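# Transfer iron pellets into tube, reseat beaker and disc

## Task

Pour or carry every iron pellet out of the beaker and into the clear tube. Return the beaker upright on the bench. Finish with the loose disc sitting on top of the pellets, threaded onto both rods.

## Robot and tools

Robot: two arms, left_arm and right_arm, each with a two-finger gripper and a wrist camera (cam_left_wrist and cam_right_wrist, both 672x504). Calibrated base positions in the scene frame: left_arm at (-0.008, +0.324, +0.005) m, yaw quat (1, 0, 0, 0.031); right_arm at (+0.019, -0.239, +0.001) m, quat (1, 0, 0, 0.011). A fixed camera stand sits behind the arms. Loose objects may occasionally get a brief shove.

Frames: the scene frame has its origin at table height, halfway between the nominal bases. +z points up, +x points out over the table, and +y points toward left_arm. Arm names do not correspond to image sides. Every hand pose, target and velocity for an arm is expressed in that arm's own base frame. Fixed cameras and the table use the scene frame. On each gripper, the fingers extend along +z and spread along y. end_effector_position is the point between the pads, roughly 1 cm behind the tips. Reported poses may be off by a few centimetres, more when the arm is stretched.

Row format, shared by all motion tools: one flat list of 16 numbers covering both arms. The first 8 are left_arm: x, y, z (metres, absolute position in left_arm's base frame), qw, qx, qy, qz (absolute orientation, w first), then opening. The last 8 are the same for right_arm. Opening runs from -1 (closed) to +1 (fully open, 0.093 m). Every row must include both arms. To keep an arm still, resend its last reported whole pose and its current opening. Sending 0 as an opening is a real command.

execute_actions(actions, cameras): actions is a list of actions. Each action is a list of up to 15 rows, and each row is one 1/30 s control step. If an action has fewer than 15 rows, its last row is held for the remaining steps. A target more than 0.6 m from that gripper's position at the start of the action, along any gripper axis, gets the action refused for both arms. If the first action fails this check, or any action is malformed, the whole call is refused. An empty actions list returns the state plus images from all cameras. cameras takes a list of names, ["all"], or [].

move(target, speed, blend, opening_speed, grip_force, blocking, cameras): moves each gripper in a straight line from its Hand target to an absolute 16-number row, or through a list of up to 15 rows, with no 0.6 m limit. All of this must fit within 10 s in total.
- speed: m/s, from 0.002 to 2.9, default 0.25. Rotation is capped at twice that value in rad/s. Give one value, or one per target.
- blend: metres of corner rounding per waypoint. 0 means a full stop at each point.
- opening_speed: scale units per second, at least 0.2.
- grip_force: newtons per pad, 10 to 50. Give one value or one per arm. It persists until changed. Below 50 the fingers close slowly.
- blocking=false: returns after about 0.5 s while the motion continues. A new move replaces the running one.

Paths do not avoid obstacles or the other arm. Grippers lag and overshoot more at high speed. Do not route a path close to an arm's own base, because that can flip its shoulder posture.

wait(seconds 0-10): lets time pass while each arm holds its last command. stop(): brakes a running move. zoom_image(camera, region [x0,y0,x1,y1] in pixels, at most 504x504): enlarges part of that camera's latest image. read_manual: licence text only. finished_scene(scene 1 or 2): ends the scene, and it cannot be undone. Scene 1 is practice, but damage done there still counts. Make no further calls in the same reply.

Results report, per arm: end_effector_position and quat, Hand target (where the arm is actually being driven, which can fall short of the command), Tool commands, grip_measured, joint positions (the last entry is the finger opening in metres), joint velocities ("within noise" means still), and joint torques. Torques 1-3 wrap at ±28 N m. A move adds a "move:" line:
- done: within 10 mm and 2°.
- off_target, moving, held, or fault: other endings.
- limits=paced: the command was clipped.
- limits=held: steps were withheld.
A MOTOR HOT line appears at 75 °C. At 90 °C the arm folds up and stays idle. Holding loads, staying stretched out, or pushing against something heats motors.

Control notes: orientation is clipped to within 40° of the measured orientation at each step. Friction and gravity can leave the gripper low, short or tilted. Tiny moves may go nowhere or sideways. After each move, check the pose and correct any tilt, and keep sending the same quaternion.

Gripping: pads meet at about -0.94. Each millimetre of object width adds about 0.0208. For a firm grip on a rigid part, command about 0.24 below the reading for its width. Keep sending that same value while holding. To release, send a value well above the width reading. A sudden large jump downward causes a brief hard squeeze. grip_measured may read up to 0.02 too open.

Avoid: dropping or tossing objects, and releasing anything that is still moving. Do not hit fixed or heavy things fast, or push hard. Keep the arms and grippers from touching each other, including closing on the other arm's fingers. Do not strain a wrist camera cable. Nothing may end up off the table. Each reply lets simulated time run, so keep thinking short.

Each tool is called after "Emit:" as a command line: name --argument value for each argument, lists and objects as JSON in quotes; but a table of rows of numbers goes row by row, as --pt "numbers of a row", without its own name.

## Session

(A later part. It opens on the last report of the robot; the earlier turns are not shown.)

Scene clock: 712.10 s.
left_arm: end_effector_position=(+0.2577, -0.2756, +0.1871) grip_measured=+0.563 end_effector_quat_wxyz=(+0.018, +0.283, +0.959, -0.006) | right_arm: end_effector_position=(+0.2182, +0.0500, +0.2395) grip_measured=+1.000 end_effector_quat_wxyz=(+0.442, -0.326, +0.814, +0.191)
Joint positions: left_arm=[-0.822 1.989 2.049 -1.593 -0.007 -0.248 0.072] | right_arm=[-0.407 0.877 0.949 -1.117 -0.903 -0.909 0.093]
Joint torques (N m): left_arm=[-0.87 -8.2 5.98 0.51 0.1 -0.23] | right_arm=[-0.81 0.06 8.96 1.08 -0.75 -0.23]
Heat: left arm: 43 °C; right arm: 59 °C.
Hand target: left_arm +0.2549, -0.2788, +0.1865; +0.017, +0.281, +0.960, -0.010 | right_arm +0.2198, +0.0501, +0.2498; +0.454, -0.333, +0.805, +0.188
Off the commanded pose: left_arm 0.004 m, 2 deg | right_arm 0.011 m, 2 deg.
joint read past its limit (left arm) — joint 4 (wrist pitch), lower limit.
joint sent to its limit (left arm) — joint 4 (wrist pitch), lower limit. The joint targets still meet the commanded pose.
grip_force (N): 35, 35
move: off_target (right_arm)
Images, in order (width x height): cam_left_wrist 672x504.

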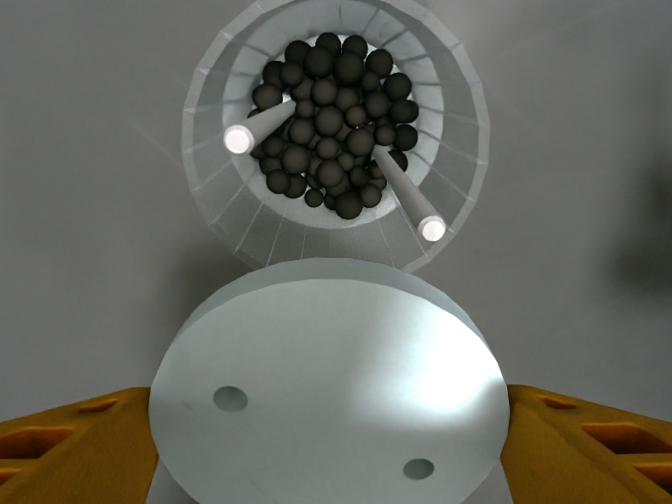

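Emit:
move --pt "0.260 -0.280 0.205 0 0.2672 0.9636 0 0.4 0.22 0.05 0.25 0.453 -0.333 0.804 0.188 1" --pt "0.2970 -0.3026 0.205 0 0.2672 0.9636 0 0.4 0.22 0.05 0.25 0.453 -0.333 0.804 0.188 1" --pt "0.2970 -0.3026 0.195 0 0.2672 0.9636 0 0.4 0.22 0.05 0.25 0.453 -0.333 0.804 0.188 1" --speed 0.06

Scene clock: 755.43 s.
left_arm: end_effector_position=(+0.2922, -0.3002, +0.1956) grip_measured=+0.563 end_effector_quat_wxyz=(+0.056, +0.264, +0.962, -0.029) | right_arm: end_effector_position=(+0.2182, +0.0500, +0.2395) grip_measured=+1.000 end_effector_quat_wxyz=(+0.442, -0.326, +0.814, +0.191)
Joint positions: left_arm=[-0.802 2.107 2.256 -1.593 -0.007 -0.266 0.072] | right_arm=[-0.407 0.877 0.949 -1.117 -0.903 -0.909 0.093]
Joint torques (N m): left_arm=[0.64 -7.83 7.71 0.7 0.1 0.08] | right_arm=[-0.83 0.08 8.96 1.08 -0.75 -0.23]
Heat: left arm: 46 °C; right arm: 60 °C.
Hand target: left_arm +0.2967, -0.3023, +0.1944; +0.058, +0.267, +0.961, -0.034 | right_arm +0.2198, +0.0501, +0.2498; +0.454, -0.333, +0.805, +0.188
Off the commanded pose: left_arm 0.005 m, 7 deg | right_arm 0.011 m, 2 deg.
joint read past its limit (left arm) — joint 4 (wrist pitch), lower limit.
joint sent to its limit (left arm) — joint 4 (wrist pitch), lower limit. The joint targets are off in orientation, not in position.
grip_force (N): 35, 35
move: off_target (left_arm, right_arm)

Emit:
move --pt "0.302 -0.3095 0.2 0 0.264 0.9645 0 0.4 0.22 0.05 0.25 0.453 -0.333 0.804 0.188 1" --pt "0.2975 -0.3045 0.186 0 0.264 0.9645 0 0.4 0.22 0.05 0.25 0.453 -0.333 0.804 0.188 1" --pt "0.297 -0.304 0.165 0 0.264 0.9645 0 0.4 0.22 0.05 0.25 0.453 -0.333 0.804 0.188 1" --speed 0.05 --cameras '["all"]'

Scene clock: 784.17 s.
left_arm: end_effector_position=(+0.2952, -0.3034, +0.1784) grip_measured=+0.563 end_effector_quat_wxyz=(+0.039, +0.264, +0.963, -0.019) | right_arm: end_effector_position=(+0.2182, +0.0500, +0.2395) grip_measured=+1.000 end_effector_quat_wxyz=(+0.442, -0.326, +0.814, +0.191)
Joint positions: left_arm=[-0.802 2.154 2.262 -1.593 -0.007 -0.266 0.072] | right_arm=[-0.407 0.877 0.949 -1.117 -0.903 -0.909 0.093]
Joint torques (N m): left_arm=[0.4 -7.17 5.38 0.62 0.1 -0.03] | right_arm=[-0.83 0.09 8.96 1.08 -0.75 -0.23]
Heat: left arm: 48 °C; right arm: 60 °C.
Hand target: left_arm +0.2966, -0.3036, +0.1649; +0.023, +0.264, +0.964, -0.014 | right_arm +0.2198, +0.0501, +0.2498; +0.454, -0.333, +0.805, +0.188
Off the commanded pose: left_arm 0.014 m, 5 deg | right_arm 0.011 m, 2 deg.
joint read past its limit (left arm) — joint 4 (wrist pitch), lower limit.
joint sent to its limit (left arm) — joint 4 (wrist pitch), lower limit. The joint targets are off in orientation, not in position.
grip_force (N): 35, 35
move: off_target (left_arm, right_arm)

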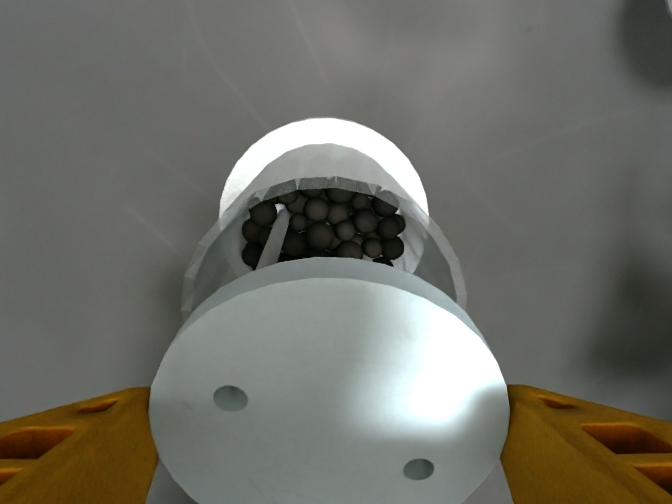

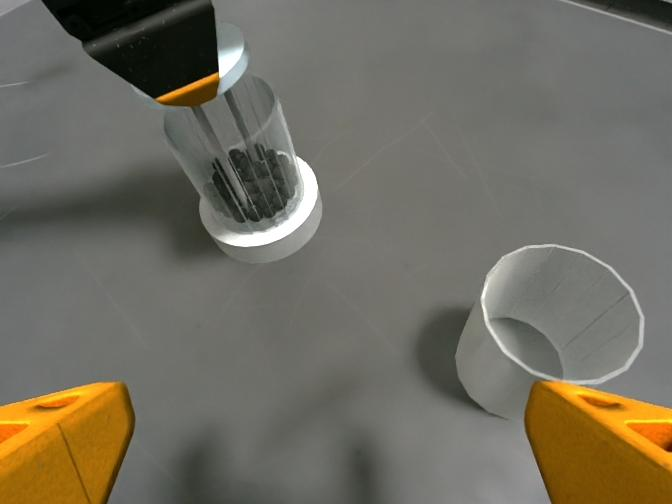

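Emit:
zoom_image --camera "cam_left_wrist" --region '[160, 180, 480, 500]'

Emit:
zoom_image --camera "cam_right_wrist" --region '[120, 0, 330, 160]'

Scaled by 1.575.

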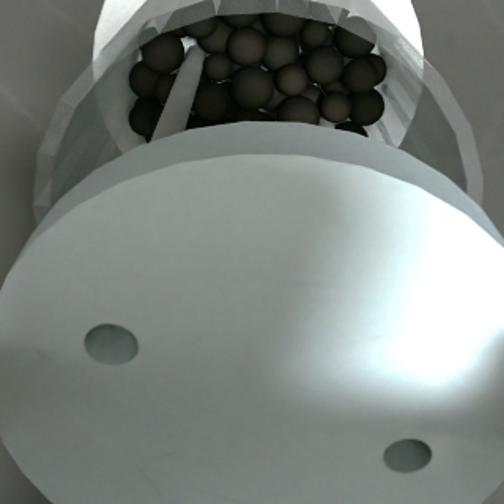

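Scaled by 2.400.

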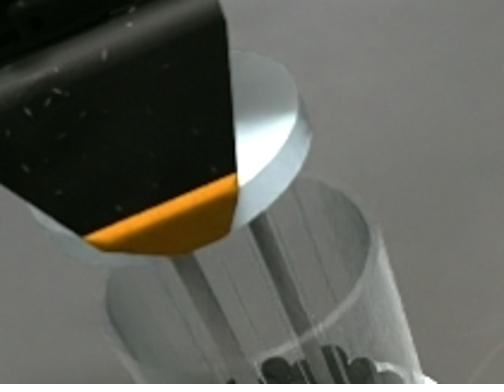

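Emit:
move --pt "0.300 -0.3046 0.19 0 0.2672 0.9636 0 0.4 0.22 0.05 0.25 0.453 -0.333 0.804 0.188 1" --pt "0.3005 -0.3046 0.165 0 0.284 0.9588 0 0.4 0.22 0.05 0.25 0.453 -0.333 0.804 0.188 1" --pt "0.3005 -0.3046 0.163 0 0.242 0.9703 0 0.4 0.22 0.05 0.25 0.453 -0.333 0.804 0.188 1" --speed 0.03 --cameras '["all"]'

Emit:
zoom_image --camera "cam_right_wrist" --region '[120, 0, 330, 160]'

Scene clock: 818.20 s.
left_arm: end_effector_position=(+0.2958, -0.3034, +0.1778) grip_measured=+0.563 end_effector_quat_wxyz=(+0.038, +0.253, +0.966, -0.020) | right_arm: end_effector_position=(+0.2182, +0.0500, +0.2395) grip_measured=+1.000 end_effector_quat_wxyz=(+0.442, -0.326, +0.814, +0.191)
Joint positions: left_arm=[-0.8 2.156 2.263 -1.593 -0.006 -0.288 0.072] | right_arm=[-0.407 0.877 0.949 -1.117 -0.903 -0.909 0.093]
Joint torques (N m): left_arm=[0.73 -6.38 6.41 0.61 0.08 -0.27] | right_arm=[-0.83 0.08 8.98 1.08 -0.75 -0.23]
Heat: left arm: 48 °C; right arm: 61 °C.
Hand target: left_arm +0.3001, -0.3041, +0.1628; +0.023, +0.242, +0.970, -0.014 | right_arm +0.2198, +0.0501, +0.2498; +0.454, -0.333, +0.805, +0.188
Off the commanded pose: left_arm 0.016 m, 5 deg | right_arm 0.011 m, 2 deg.
joint read past its limit (left arm) — joint 4 (wrist pitch), lower limit.
joint sent to its limit (left arm) — joint 4 (wrist pitch), lower limit. The joint targets are off in orientation, not in position.
grip_force (N): 35, 35
move: off_target (left_arm, right_arm)

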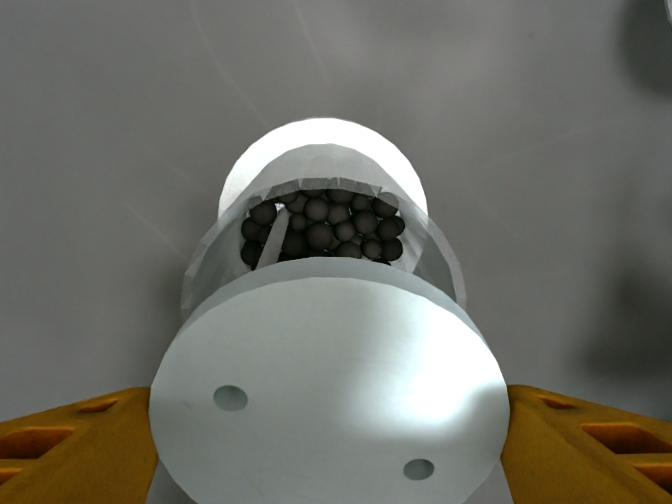

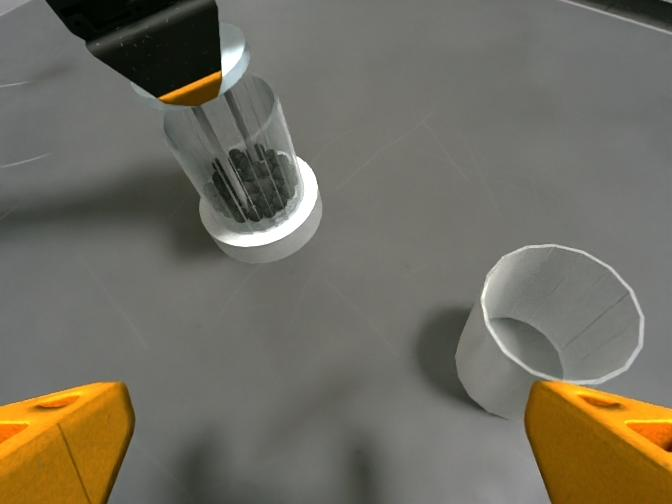

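Scaled by 2.400.

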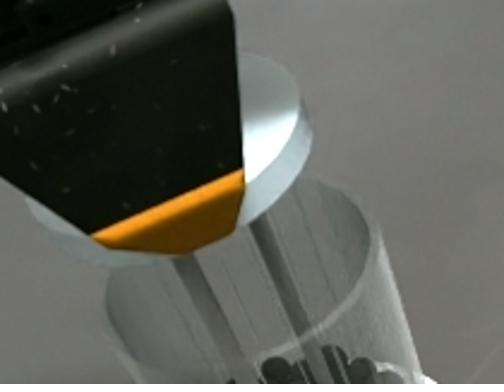

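Emit:
move --target '[0.300,-0.3046,0.188,0,0.253,0.9675,0,0.4,0.22,0.05,0.25,0.453,-0.333,0.804,0.188,1]' --speed 0.03 --cameras '["all"]'

Emit:
zoom_image --camera "cam_left_wrist" --region '[160, 180, 480, 500]'

Emit:
zoom_image --camera "cam_right_wrist" --region '[120, 0, 330, 160]'

Scene clock: 831.73 s.
left_arm: end_effector_position=(+0.2958, -0.3035, +0.1782) grip_measured=+0.563 end_effector_quat_wxyz=(+0.038, +0.253, +0.966, -0.020) | right_arm: end_effector_position=(+0.2182, +0.0500, +0.2395) grip_measured=+1.000 end_effector_quat_wxyz=(+0.442, -0.326, +0.814, +0.191)
Joint positions: left_arm=[-0.8 2.156 2.265 -1.593 -0.006 -0.288 0.072] | right_arm=[-0.407 0.877 0.949 -1.117 -0.903 -0.909 0.093]
Joint torques (N m): left_arm=[0.68 -10.07 7.84 0.62 0.08 0.01] | right_arm=[-0.81 0.08 8.96 1.08 -0.75 -0.23]
Heat: left arm: 46 °C; right arm: 61 °C.
Hand target: left_arm +0.2997, -0.3042, +0.1875; +0.052, +0.252, +0.966, -0.031 | right_arm +0.2198, +0.0501, +0.2498; +0.454, -0.333, +0.805, +0.188
Off the commanded pose: left_arm 0.011 m, 5 deg | right_arm 0.011 m, 2 deg.
joint read past its limit (left arm) — joint 4 (wrist pitch), lower limit.
joint sent to its limit (left arm) — joint 4 (wrist pitch), lower limit. The joint targets are off in orientation, not in position.
grip_force (N): 35, 35
move: off_target (left_arm, right_arm)

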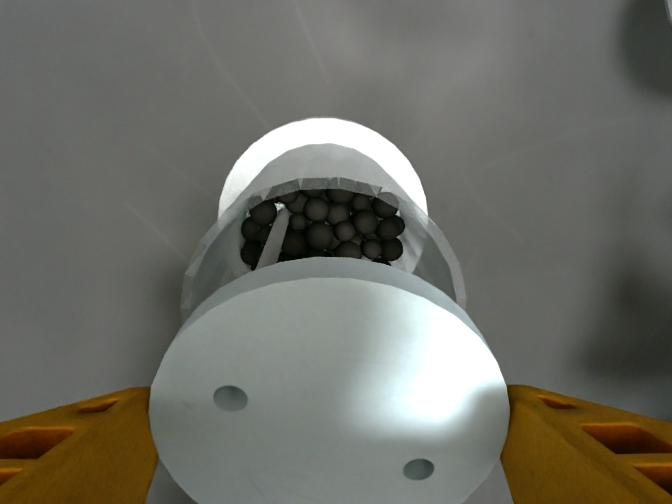

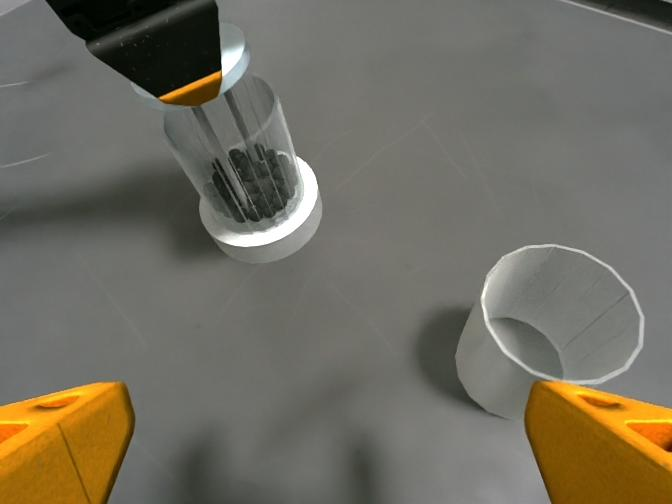

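Scaled by 1.575.

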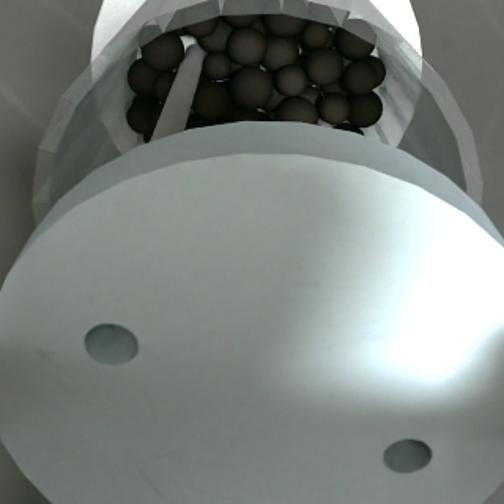

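Scaled by 2.400.

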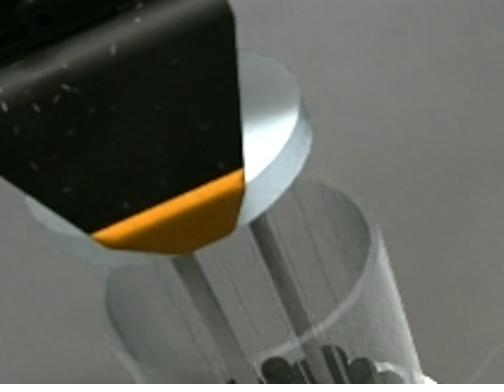

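Emit:
move --pt "0.292 -0.298 0.21 0 0.253 0.9675 0 0.4 0.22 0.05 0.25 0.453 -0.333 0.804 0.188 1" --pt "0.255 -0.26 0.25 0 0.253 0.9675 0 0.4 0.26 0.14 0.2 0 0 1 0 -0.9" --pt "0.18 -0.19 0.26 0 0.253 0.9675 0 0.4 0.295 0.165 0.12 0 0 1 0 -0.9" --pt "0.18 -0.19 0.26 0 0.253 0.9675 0 0.4 0.295 0.165 0.04 0 0 1 0 -0.9" --speed '[0.04,0.12,0.12,0.1]' --cameras '["all"]'

Scene clock: 867.97 s.
left_arm: end_effector_position=(+0.2568, -0.2632, +0.2389) grip_measured=+0.563 end_effector_quat_wxyz=(+0.083, +0.252, +0.963, -0.047) | right_arm: end_effector_position=(+0.2634, +0.1400, +0.1949) grip_measured=-0.897 end_effector_quat_wxyz=(+0.012, -0.004, +1.000, +0.008)
Joint positions: left_arm=[-0.8 1.859 2.072 -1.593 -0.006 -0.288 0.072] | right_arm=[0.487 1.672 1.676 -1.546 -0.002 0.48 0.002]
Joint torques (N m): left_arm=[0.44 -9.55 5.85 0.84 0.08 -0.02] | right_arm=[0.44 -5.85 8.09 0.11 0.06 0.08]
Heat: left arm: 51 °C; right arm: 59 °C.
Hand target: left_arm +0.2550, -0.2600, +0.2491; +0.096, +0.251, +0.961, -0.057 | right_arm +0.2600, +0.1400, +0.1998; +0.007, +0.000, +1.000, +0.004
Off the commanded pose: left_arm 0.108 m, 11 deg | right_arm 0.160 m, 2 deg.
joint read past its limit (left arm) — joint 4 (wrist pitch), lower limit.
joint sent to its limit (left arm) — joint 4 (wrist pitch), lower limit.
joint sent to its limit (right arm) — joint 4 (wrist pitch), lower limit.
grip_force (N): 35, 35
move: off_target (left_arm, right_arm; path cut at 10 s); path passed 2 of 4 targets

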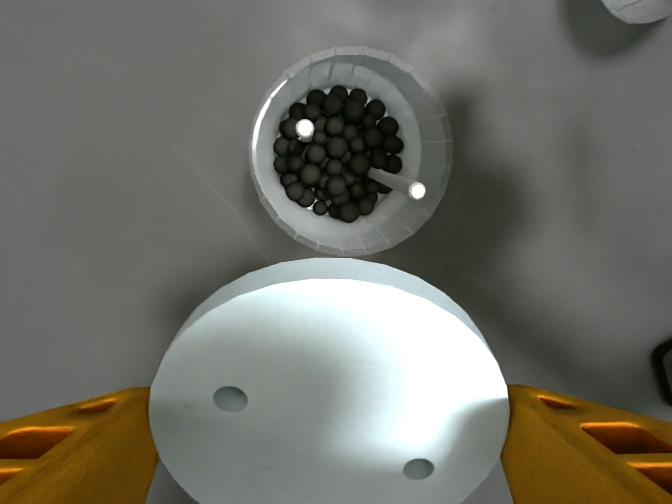

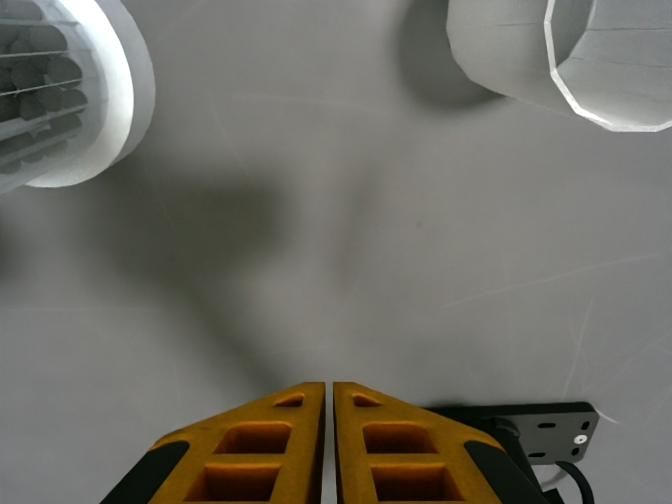

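Emit:
move --pt "0.19 -0.19 0.26 0 0.253 0.9675 0 0.4 0.302 0.165 0.12 0 0 1 0 -0.9" --pt "0.19 -0.19 0.26 0 0.253 0.9675 0 0.4 0.302 0.17 0.04 0 0 1 0 -0.9" --speed 0.15 --cameras '["all"]'

Emit:
move --target '[0.19,-0.19,0.26,0,0.253,0.9675,0,0.4,0.302,0.22,0.035,0,0,1,0,-0.9]' --speed 0.05 --cameras '["all"]'

Scene clock: 879.83 s.
left_arm: end_effector_position=(+0.1901, -0.1918, +0.2569) grip_measured=+0.563 end_effector_quat_wxyz=(+0.096, +0.248, +0.962, -0.054) | right_arm: end_effector_position=(+0.3033, +0.1685, +0.0413) grip_measured=-0.897 end_effector_quat_wxyz=(+0.001, -0.004, +1.000, +0.002)
Joint positions: left_arm=[-0.794 1.47 1.713 -1.593 -0.006 -0.288 0.072] | right_arm=[0.506 1.905 1.345 -1.008 -0.002 0.499 0.002]
Joint torques (N m): left_arm=[0.73 -5.03 5.9 0.92 0.09 0.09] | right_arm=[0.44 -7.86 5.5 0.33 0.06 0.08]
Heat: left arm: 50 °C; right arm: 57 °C.
Hand target: left_arm +0.1900, -0.1901, +0.2593; +0.101, +0.251, +0.961, -0.060 | right_arm +0.3020, +0.1700, +0.0399; +0.000, +0.000, +1.000, +0.000
Off the commanded pose: left_arm 0.004 m, 13 deg | right_arm 0.002 m, 0 deg.
joint read past its limit (left arm) — joint 4 (wrist pitch), lower limit.
joint sent to its limit (left arm) — joint 4 (wrist pitch), lower limit. The joint targets are off in orientation, not in position.
grip_force (N): 35, 35
move: off_target (left_arm)

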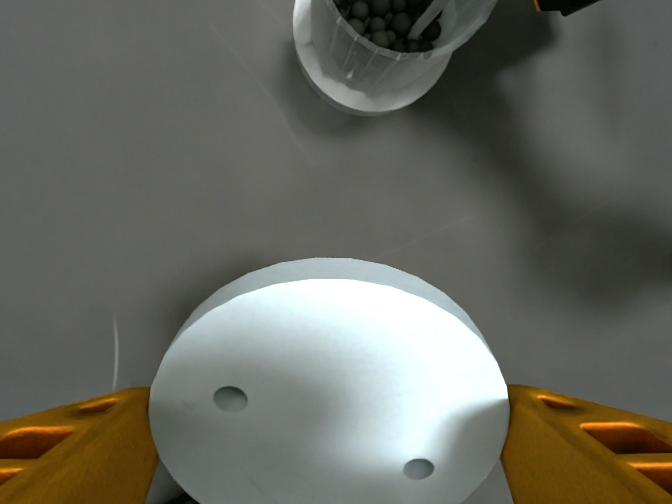

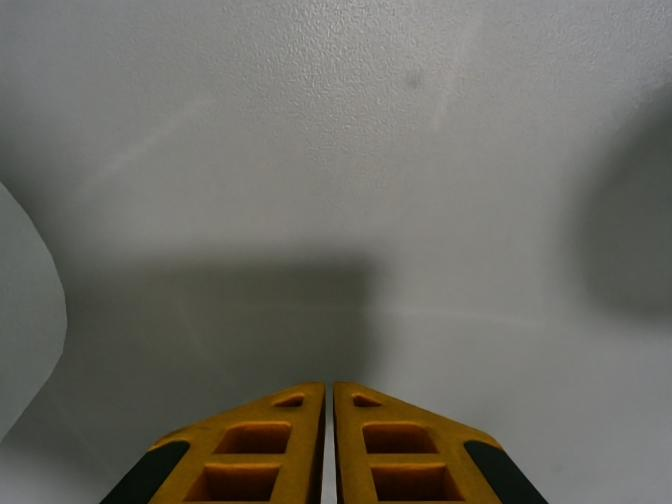

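Scene clock: 882.57 s.
left_arm: end_effector_position=(+0.1901, -0.1918, +0.2569) grip_measured=+0.563 end_effector_quat_wxyz=(+0.096, +0.248, +0.962, -0.054) | right_arm: end_effector_position=(+0.2997, +0.2098, +0.0321) grip_measured=-0.897 end_effector_quat_wxyz=(-0.004, +0.002, +1.000, -0.007)
Joint positions: left_arm=[-0.794 1.47 1.713 -1.593 -0.006 -0.288 0.072] | right_arm=[0.614 2 1.441 -1.027 0.006 0.618 0.002]
Joint torques (N m): left_arm=[0.73 -5.03 5.9 0.91 0.09 0.09] | right_arm=[1.31 -7.9 8.03 0.33 -0.03 0.07]
Heat: left arm: 50 °C; right arm: 57 °C.
Hand target: left_arm +0.1900, -0.1901, +0.2593; +0.101, +0.251, +0.961, -0.060 | right_arm +0.3018, +0.2198, +0.0350; +0.000, +0.000, +1.000, +0.000
Off the commanded pose: left_arm 0.004 m, 13 deg | right_arm 0.011 m, 1 deg.
joint read past its limit (left arm) — joint 4 (wrist pitch), lower limit.
joint sent to its limit (left arm) — joint 4 (wrist pitch), lower limit. The joint targets are off in orientation, not in position.
grip_force (N): 35, 35
move: off_target (left_arm, right_arm)

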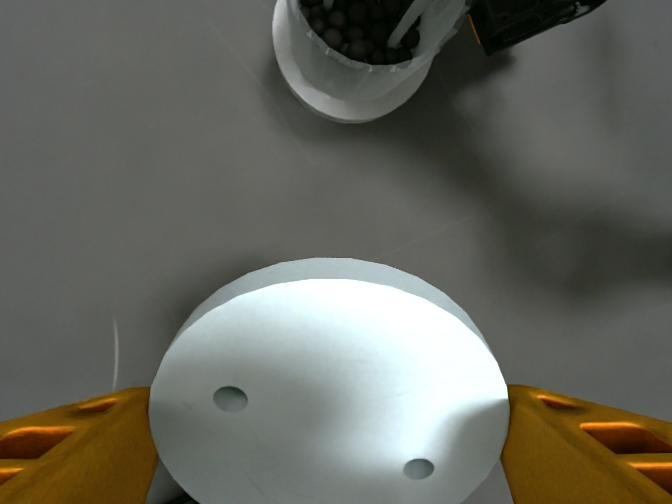

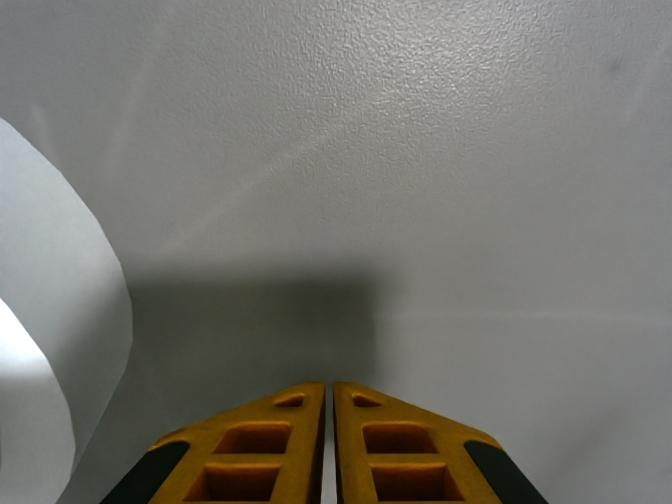

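Emit:
move --target '[0.19,-0.19,0.26,0,0.253,0.9675,0,0.4,0.3,0.272,0.035,0,0,1,0,-0.9]' --speed 0.04

Emit:
move --pt "0.19 -0.19 0.26 0 0.253 0.9675 0 0.4 0.3 0.225 0.035 0 0 1 0 -0.9" --pt "0.19 -0.19 0.26 0 0.253 0.9675 0 0.4 0.3 0.15 0.12 0 0 1 0 -0.9" --pt "0.19 -0.19 0.26 0 0.253 0.9675 0 0.4 0.22 0.05 0.25 0.453 -0.333 0.804 0.188 1" --speed 0.15 --cameras '["all"]'

Scene clock: 893.10 s.
left_arm: end_effector_position=(+0.1901, -0.1918, +0.2569) grip_measured=+0.563 end_effector_quat_wxyz=(+0.096, +0.248, +0.962, -0.054) | right_arm: end_effector_position=(+0.2995, +0.2611, +0.0325) grip_measured=-0.897 end_effector_quat_wxyz=(-0.003, +0.003, +1.000, -0.008)
Joint positions: left_arm=[-0.794 1.47 1.713 -1.593 -0.006 -0.288 0.072] | right_arm=[0.72 2.117 1.619 -1.088 0.007 0.726 0.002]
Joint torques (N m): left_arm=[0.73 -5.01 5.9 0.91 0.09 0.09] | right_arm=[1.36 -8.83 8.16 0.33 -0.03 0.05]
Heat: left arm: 48 °C; right arm: 56 °C.
Hand target: left_arm +0.1900, -0.1901, +0.2593; +0.101, +0.251, +0.961, -0.060 | right_arm +0.2998, +0.2718, +0.0351; +0.000, +0.000, +1.000, +0.000
Off the commanded pose: left_arm 0.004 m, 13 deg | right_arm 0.011 m, 1 deg.
joint read past its limit (left arm) — joint 4 (wrist pitch), lower limit.
joint sent to its limit (left arm) — joint 4 (wrist pitch), lower limit. The joint targets are off in orientation, not in position.
grip_force (N): 35, 35
move: off_target (left_arm, right_arm)

Scene clock: 901.23 s.
left_arm: end_effector_position=(+0.1901, -0.1918, +0.2569) grip_measured=+0.563 end_effector_quat_wxyz=(+0.096, +0.248, +0.962, -0.054) | right_arm: end_effector_position=(+0.2191, +0.0495, +0.2428) grip_measured=+1.000 end_effector_quat_wxyz=(+0.445, -0.327, +0.812, +0.187)
Joint positions: left_arm=[-0.794 1.47 1.713 -1.593 -0.006 -0.288 0.072] | right_arm=[-0.407 0.878 0.959 -1.117 -0.903 -0.909 0.093]
Joint torques (N m): left_arm=[0.72 -5.03 5.89 0.91 0.09 0.09] | right_arm=[-0.79 0.08 8.1 1.09 -0.74 -0.22]
Heat: left arm: 47 °C; right arm: 56 °C.
Hand target: left_arm +0.1900, -0.1901, +0.2593; +0.101, +0.251, +0.961, -0.060 | right_arm +0.2200, +0.0500, +0.2499; +0.454, -0.333, +0.805, +0.188
Off the commanded pose: left_arm 0.004 m, 13 deg | right_arm 0.007 m, 1 deg.
joint read past its limit (left arm) — joint 4 (wrist pitch), lower limit.
joint sent to its limit (left arm) — joint 4 (wrist pitch), lower limit. The joint targets are off in orientation, not in position.
grip_force (N): 35, 35
move: off_target (left_arm)

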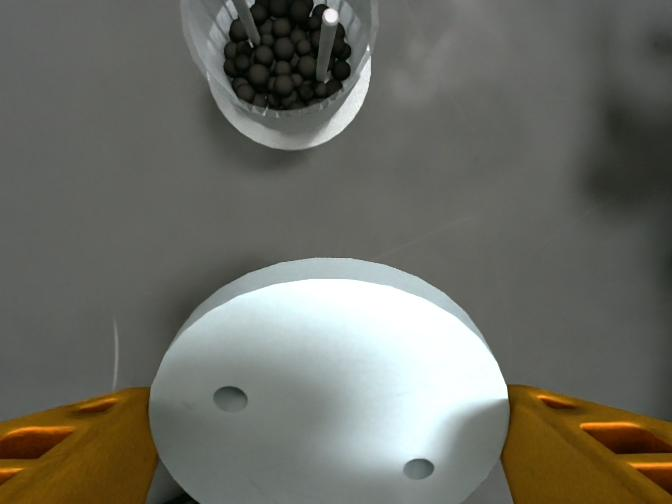

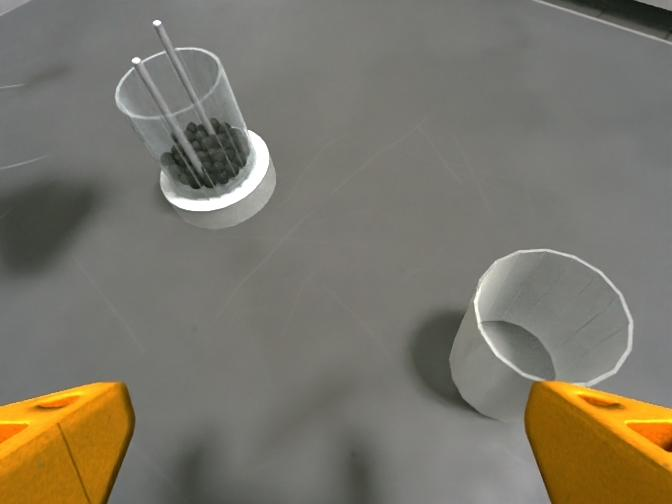

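Emit:
move --pt "0.243 -0.206 0.21 0 0.253 0.9675 0 0.4 0.22 0.05 0.25 0.453 -0.333 0.804 0.188 1" --pt "0.250 -0.212 0.192 0 0.253 0.9675 0 0.4 0.22 0.05 0.25 0.453 -0.333 0.804 0.188 1" --speed 0.1 --cameras '["all"]'

Emit:
zoom_image --camera "cam_left_wrist" --region '[180, 60, 500, 300]'

Scene clock: 914.07 s.
left_arm: end_effector_position=(+0.2443, -0.2090, +0.1871) grip_measured=+0.563 end_effector_quat_wxyz=(-0.010, +0.250, +0.968, +0.008) | right_arm: end_effector_position=(+0.2191, +0.0495, +0.2428) grip_measured=+1.000 end_effector_quat_wxyz=(+0.445, -0.327, +0.812, +0.187)
Joint positions: left_arm=[-0.71 1.809 1.806 -1.593 -0.005 -0.205 0.072] | right_arm=[-0.407 0.878 0.959 -1.117 -0.903 -0.909 0.093]
Joint torques (N m): left_arm=[0.62 -6.41 8.57 0.38 0.08 0.09] | right_arm=[-0.77 0.09 8.1 1.09 -0.74 -0.23]
Heat: left arm: 46 °C; right arm: 56 °C.
Hand target: left_arm +0.2499, -0.2119, +0.1919; +0.001, +0.253, +0.967, +0.000 | right_arm +0.2200, +0.0500, +0.2499; +0.454, -0.333, +0.805, +0.188
Off the commanded pose: left_arm 0.008 m, 1 deg | right_arm 0.007 m, 1 deg.
joint read past its limit (left arm) — joint 4 (wrist pitch), lower limit.
joint sent to its limit (left arm) — joint 4 (wrist pitch), lower limit. The joint targets still meet the commanded pose.
grip_force (N): 35, 35
move: done

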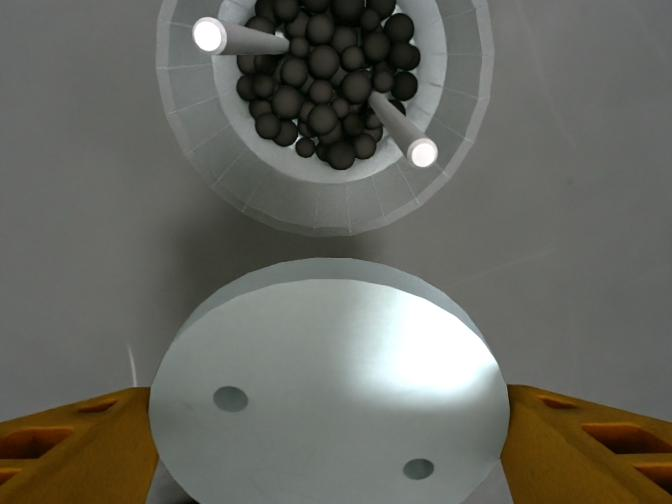

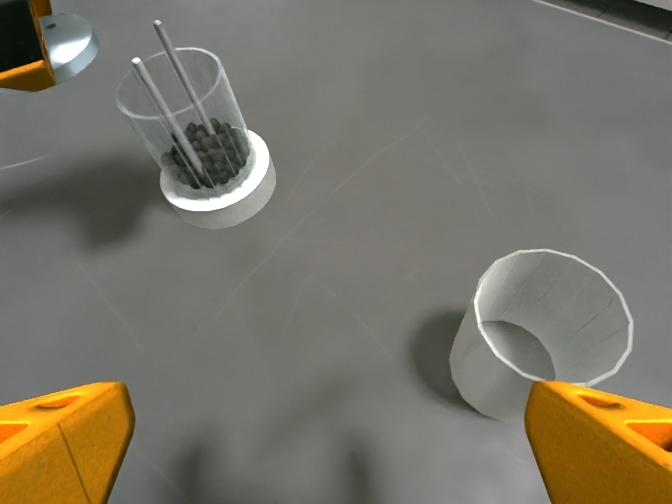

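Scaled by 1.575.

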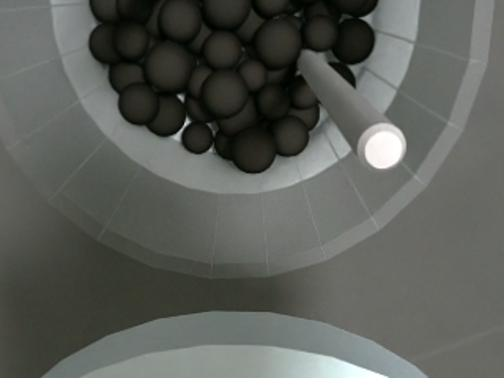

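Emit:
move --pt "0.3 -0.2385 0.205 0 0.2453 0.9694 0 0.4 0.22 0.05 0.25 0.453 -0.333 0.804 0.188 1" --pt "0.305 -0.242 0.197 0 0.2453 0.9694 0 0.4 0.22 0.05 0.25 0.453 -0.333 0.804 0.188 1" --pt "0.3027 -0.2398 0.187 0 0.2453 0.9694 0 0.4 0.22 0.05 0.25 0.453 -0.333 0.804 0.188 1" --speed 0.06 --cameras '["all"]'

Emit:
zoom_image --camera "cam_left_wrist" --region '[180, 140, 500, 500]'

Emit:
zoom_image --camera "cam_right_wrist" --region '[60, 0, 270, 160]'

Scene clock: 946.67 s.
left_arm: end_effector_position=(+0.2988, -0.2400, +0.1908) grip_measured=+0.563 end_effector_quat_wxyz=(+0.027, +0.243, +0.970, -0.010) | right_arm: end_effector_position=(+0.2191, +0.0495, +0.2428) grip_measured=+1.000 end_effector_quat_wxyz=(+0.445, -0.327, +0.812, +0.187)
Joint positions: left_arm=[-0.679 2 2.079 -1.593 -0.005 -0.188 0.072] | right_arm=[-0.407 0.878 0.959 -1.117 -0.903 -0.909 0.093]
Joint torques (N m): left_arm=[0.83 -7.17 6.54 0.55 0.09 0.09] | right_arm=[-0.77 0.08 8.1 1.09 -0.74 -0.23]
Heat: left arm: 45 °C; right arm: 56 °C.
Hand target: left_arm +0.3024, -0.2396, +0.1866; +0.024, +0.245, +0.969, -0.011 | right_arm +0.2200, +0.0500, +0.2499; +0.454, -0.333, +0.805, +0.188
Off the commanded pose: left_arm 0.005 m, 3 deg | right_arm 0.007 m, 1 deg.
joint read past its limit (left arm) — joint 4 (wrist pitch), lower limit.
joint sent to its limit (left arm) — joint 4 (wrist pitch), lower limit. The joint targets are off in orientation, not in position.
grip_force (N): 35, 35
move: off_target (left_arm)

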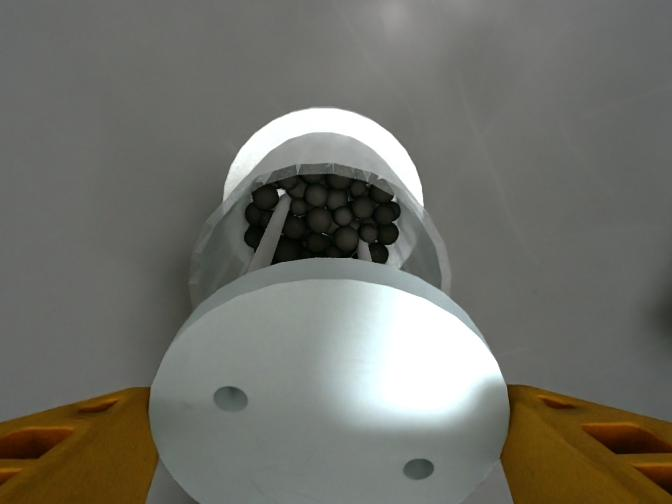

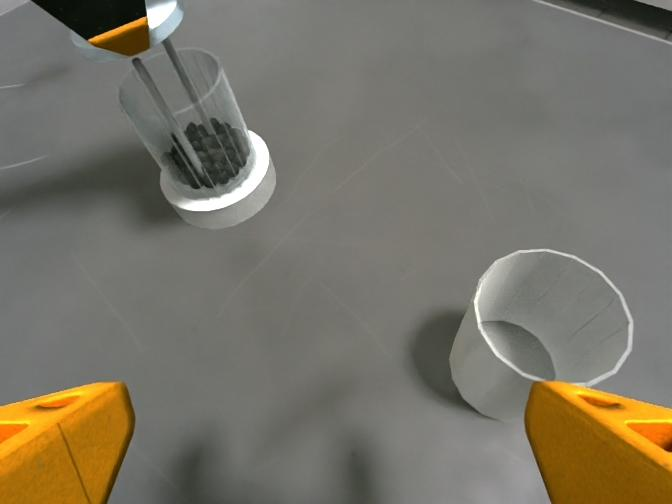

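Scaled by 1.400.

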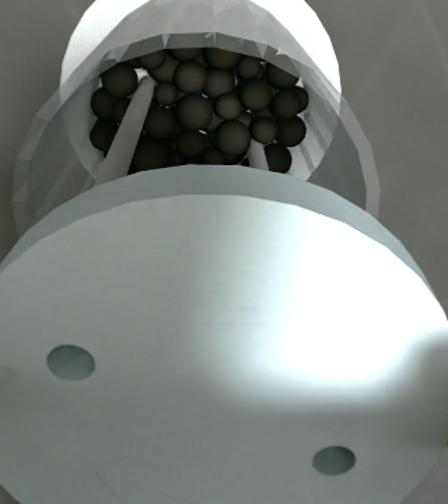

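Scaled by 2.400.

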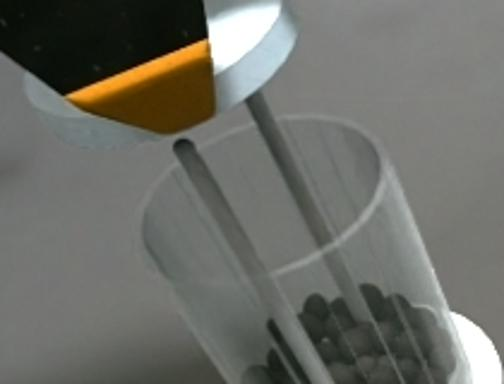

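Emit:
move --pt "0.3066 -0.241 0.184 0 0.2453 0.9694 0 0.4 0.22 0.05 0.25 0.453 -0.333 0.804 0.188 1" --pt "0.3043 -0.2392 0.165 0 0.2453 0.9694 0 0.4 0.22 0.05 0.25 0.453 -0.333 0.804 0.188 1" --speed 0.04 --cameras '["all"]'

Emit:
zoom_image --camera "cam_right_wrist" --region '[60, 0, 270, 160]'

Scene clock: 957.77 s.
left_arm: end_effector_position=(+0.3006, -0.2390, +0.1769) grip_measured=+0.563 end_effector_quat_wxyz=(+0.010, +0.243, +0.970, -0.001) | right_arm: end_effector_position=(+0.2191, +0.0495, +0.2428) grip_measured=+1.000 end_effector_quat_wxyz=(+0.445, -0.327, +0.812, +0.187)
Joint positions: left_arm=[-0.674 2.03 2.067 -1.59 -0.005 -0.184 0.072] | right_arm=[-0.407 0.878 0.959 -1.117 -0.903 -0.909 0.093]
Joint torques (N m): left_arm=[0.73 -6.8 4.85 0.61 0.09 0.08] | right_arm=[-0.79 0.08 8.09 1.09 -0.74 -0.23]
Heat: left arm: 45 °C; right arm: 56 °C.
Hand target: left_arm +0.3041, -0.2390, +0.1651; +0.000, +0.245, +0.969, +0.000 | right_arm +0.2200, +0.0500, +0.2499; +0.454, -0.333, +0.805, +0.188
Off the commanded pose: left_arm 0.013 m, 1 deg | right_arm 0.007 m, 1 deg.
joint read past its limit (left arm) — joint 4 (wrist pitch), lower limit.
grip_force (N): 35, 35
move: off_target (left_arm)

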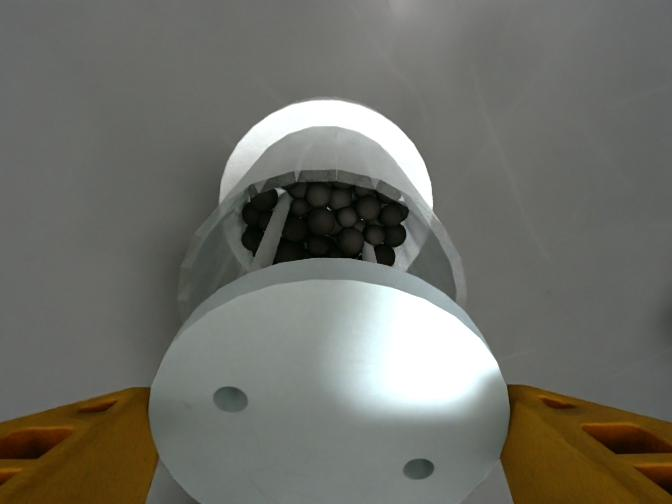

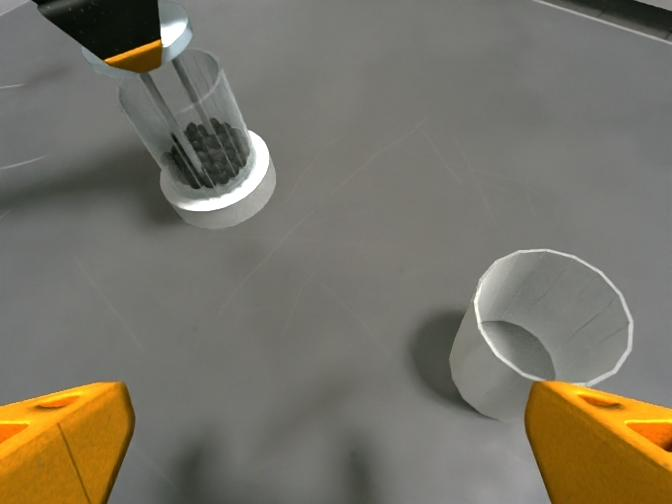

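Scaled by 2.400.

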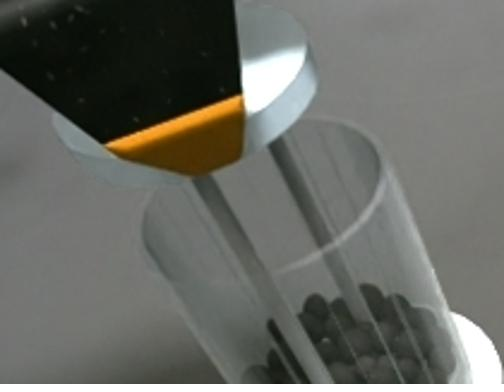

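Emit:
move --pt "0.3085 -0.2418 0.168 0 0.2453 0.9694 0 0.4 0.22 0.05 0.25 0.453 -0.333 0.804 0.188 1" --speed 0.01

Emit:
move --pt "0.3115 -0.2435 0.168 0 0.2453 0.9694 0 0.4 0.22 0.05 0.25 0.453 -0.333 0.804 0.188 1" --speed 0.01 --cameras '["all"]'

Scene clock: 966.20 s.
left_arm: end_effector_position=(+0.3012, -0.2395, +0.1770) grip_measured=+0.563 end_effector_quat_wxyz=(+0.007, +0.243, +0.970, +0.000) | right_arm: end_effector_position=(+0.2191, +0.0495, +0.2428) grip_measured=+1.000 end_effector_quat_wxyz=(+0.445, -0.327, +0.812, +0.187)
Joint positions: left_arm=[-0.674 2.04 2.082 -1.6 -0.005 -0.184 0.072] | right_arm=[-0.407 0.878 0.959 -1.117 -0.903 -0.909 0.093]
Joint torques (N m): left_arm=[0.87 -5.98 7.35 0.53 0.09 0.1] | right_arm=[-0.77 0.08 8.09 1.09 -0.74 -0.23]
Heat: left arm: 46 °C; right arm: 56 °C.
Hand target: left_arm +0.3083, -0.2416, +0.1679; +0.002, +0.245, +0.969, -0.001 | right_arm +0.2200, +0.0500, +0.2499; +0.454, -0.333, +0.805, +0.188
Off the commanded pose: left_arm 0.012 m, 1 deg | right_arm 0.007 m, 1 deg.
joint read past its limit (left arm) — joint 4 (wrist pitch), lower limit.
joint sent to its limit (left arm) — joint 4 (wrist pitch), lower limit. The joint targets still meet the commanded pose.
grip_force (N): 35, 35
move: off_target (left_arm)

Scene clock: 966.93 s.
left_arm: end_effector_position=(+0.3029, -0.2409, +0.1770) grip_measured=+0.563 end_effector_quat_wxyz=(+0.007, +0.244, +0.970, +0.000) | right_arm: end_effector_position=(+0.2191, +0.0495, +0.2428) grip_measured=+1.000 end_effector_quat_wxyz=(+0.445, -0.327, +0.812, +0.187)
Joint positions: left_arm=[-0.674 2.05 2.098 -1.604 -0.005 -0.182 0.072] | right_arm=[-0.407 0.878 0.959 -1.117 -0.903 -0.909 0.093]
Joint torques (N m): left_arm=[0.99 -6.01 7.35 0.57 0.09 0.11] | right_arm=[-0.79 0.08 8.1 1.09 -0.74 -0.23]
Heat: left arm: 46 °C; right arm: 56 °C.
Hand target: left_arm +0.3112, -0.2433, +0.1678; +0.005, +0.245, +0.969, -0.002 | right_arm +0.2200, +0.0500, +0.2499; +0.454, -0.333, +0.805, +0.188
Off the commanded pose: left_arm 0.013 m, 1 deg | right_arm 0.007 m, 1 deg.
joint read past its limit (left arm) — joint 4 (wrist pitch), lower limit.
joint sent to its limit (left arm) — joint 4 (wrist pitch), lower limit. The joint targets still meet the commanded pose.
grip_force (N): 35, 35
move: off_target (left_arm)

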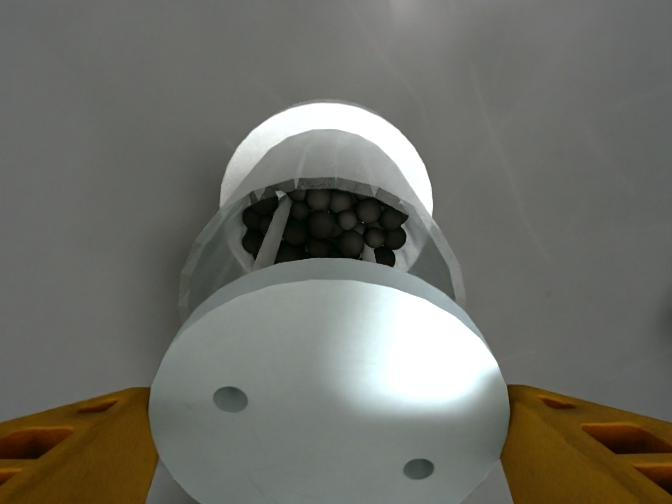

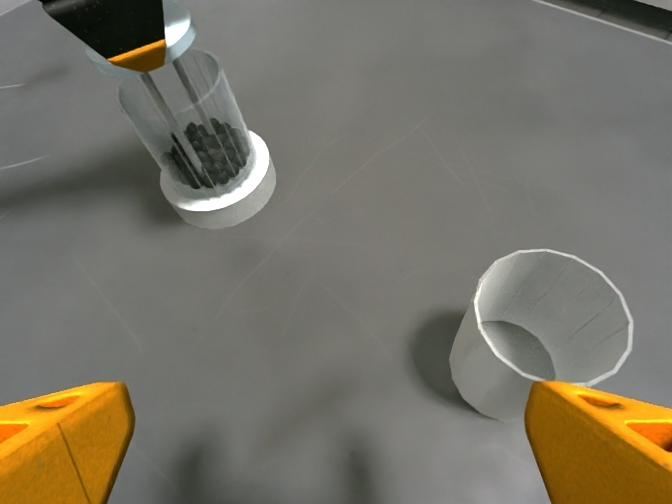

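Emit:
zoom_image --camera "cam_left_wrist" --region '[220, 170, 420, 290]'

Emit:
zoom_image --camera "cam_right_wrist" --region '[100, 0, 240, 110]'

Scaled by 2.520.

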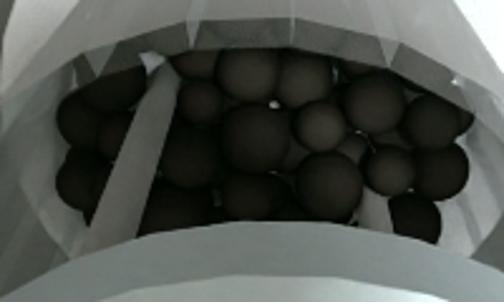

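Scaled by 3.600.

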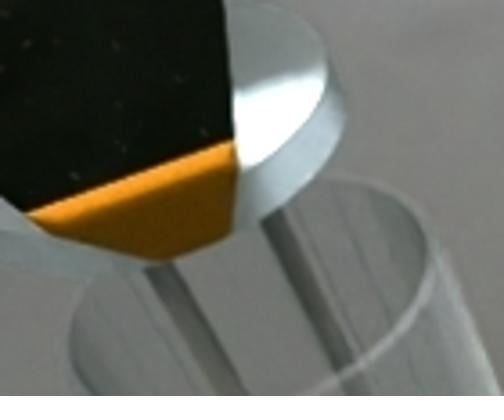

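Emit:
move --pt "0.3075 -0.2375 0.184 0 0.2453 0.9694 0 0.4 0.22 0.05 0.25 0.453 -0.333 0.804 0.188 1" --pt "0.307 -0.2365 0.165 0 0.2453 0.9694 0 0.4 0.22 0.05 0.25 0.453 -0.333 0.804 0.188 1" --speed 0.03 --cameras '["cam_left_wrist"]'

Emit:
zoom_image --camera "cam_left_wrist" --region '[220, 170, 420, 290]'

Scene clock: 994.70 s.
left_arm: end_effector_position=(+0.3035, -0.2397, +0.1761) grip_measured=+0.563 end_effector_quat_wxyz=(+0.008, +0.244, +0.970, -0.002) | right_arm: end_effector_position=(+0.2191, +0.0495, +0.2428) grip_measured=+1.000 end_effector_quat_wxyz=(+0.445, -0.327, +0.812, +0.187)
Joint positions: left_arm=[-0.67 2.044 2.085 -1.595 -0.004 -0.176 0.072] | right_arm=[-0.407 0.878 0.959 -1.117 -0.903 -0.909 0.093]
Joint torques (N m): left_arm=[1.29 -7.66 3.82 0.64 0.08 0.11] | right_arm=[-0.79 0.09 8.1 1.09 -0.74 -0.23]
Heat: left arm: 45 °C; right arm: 57 °C.
Hand target: left_arm +0.3068, -0.2364, +0.1651; +0.000, +0.245, +0.969, +0.000 | right_arm +0.2200, +0.0500, +0.2499; +0.454, -0.333, +0.805, +0.188
Off the commanded pose: left_arm 0.012 m, 1 deg | right_arm 0.007 m, 1 deg.
joint read past its limit (left arm) — joint 4 (wrist pitch), lower limit.
grip_force (N): 35, 35
move: off_target (left_arm)
Images, in order (width x height): cam_left_wrist 672x504.

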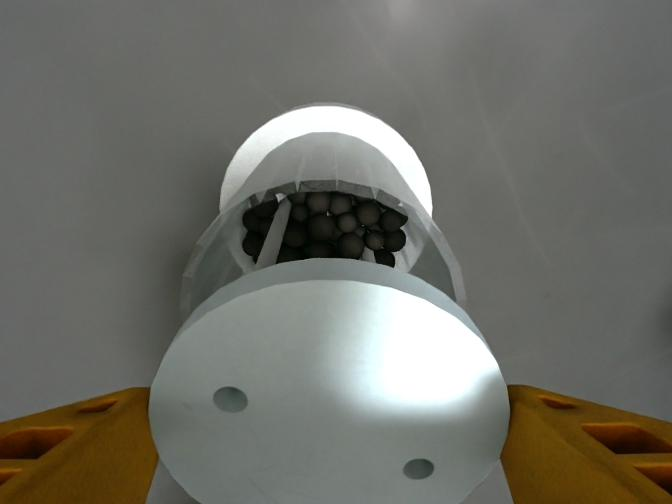

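Scaled by 2.520.

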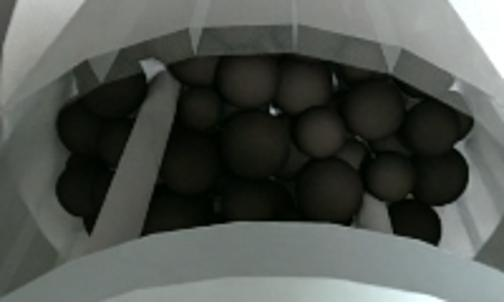

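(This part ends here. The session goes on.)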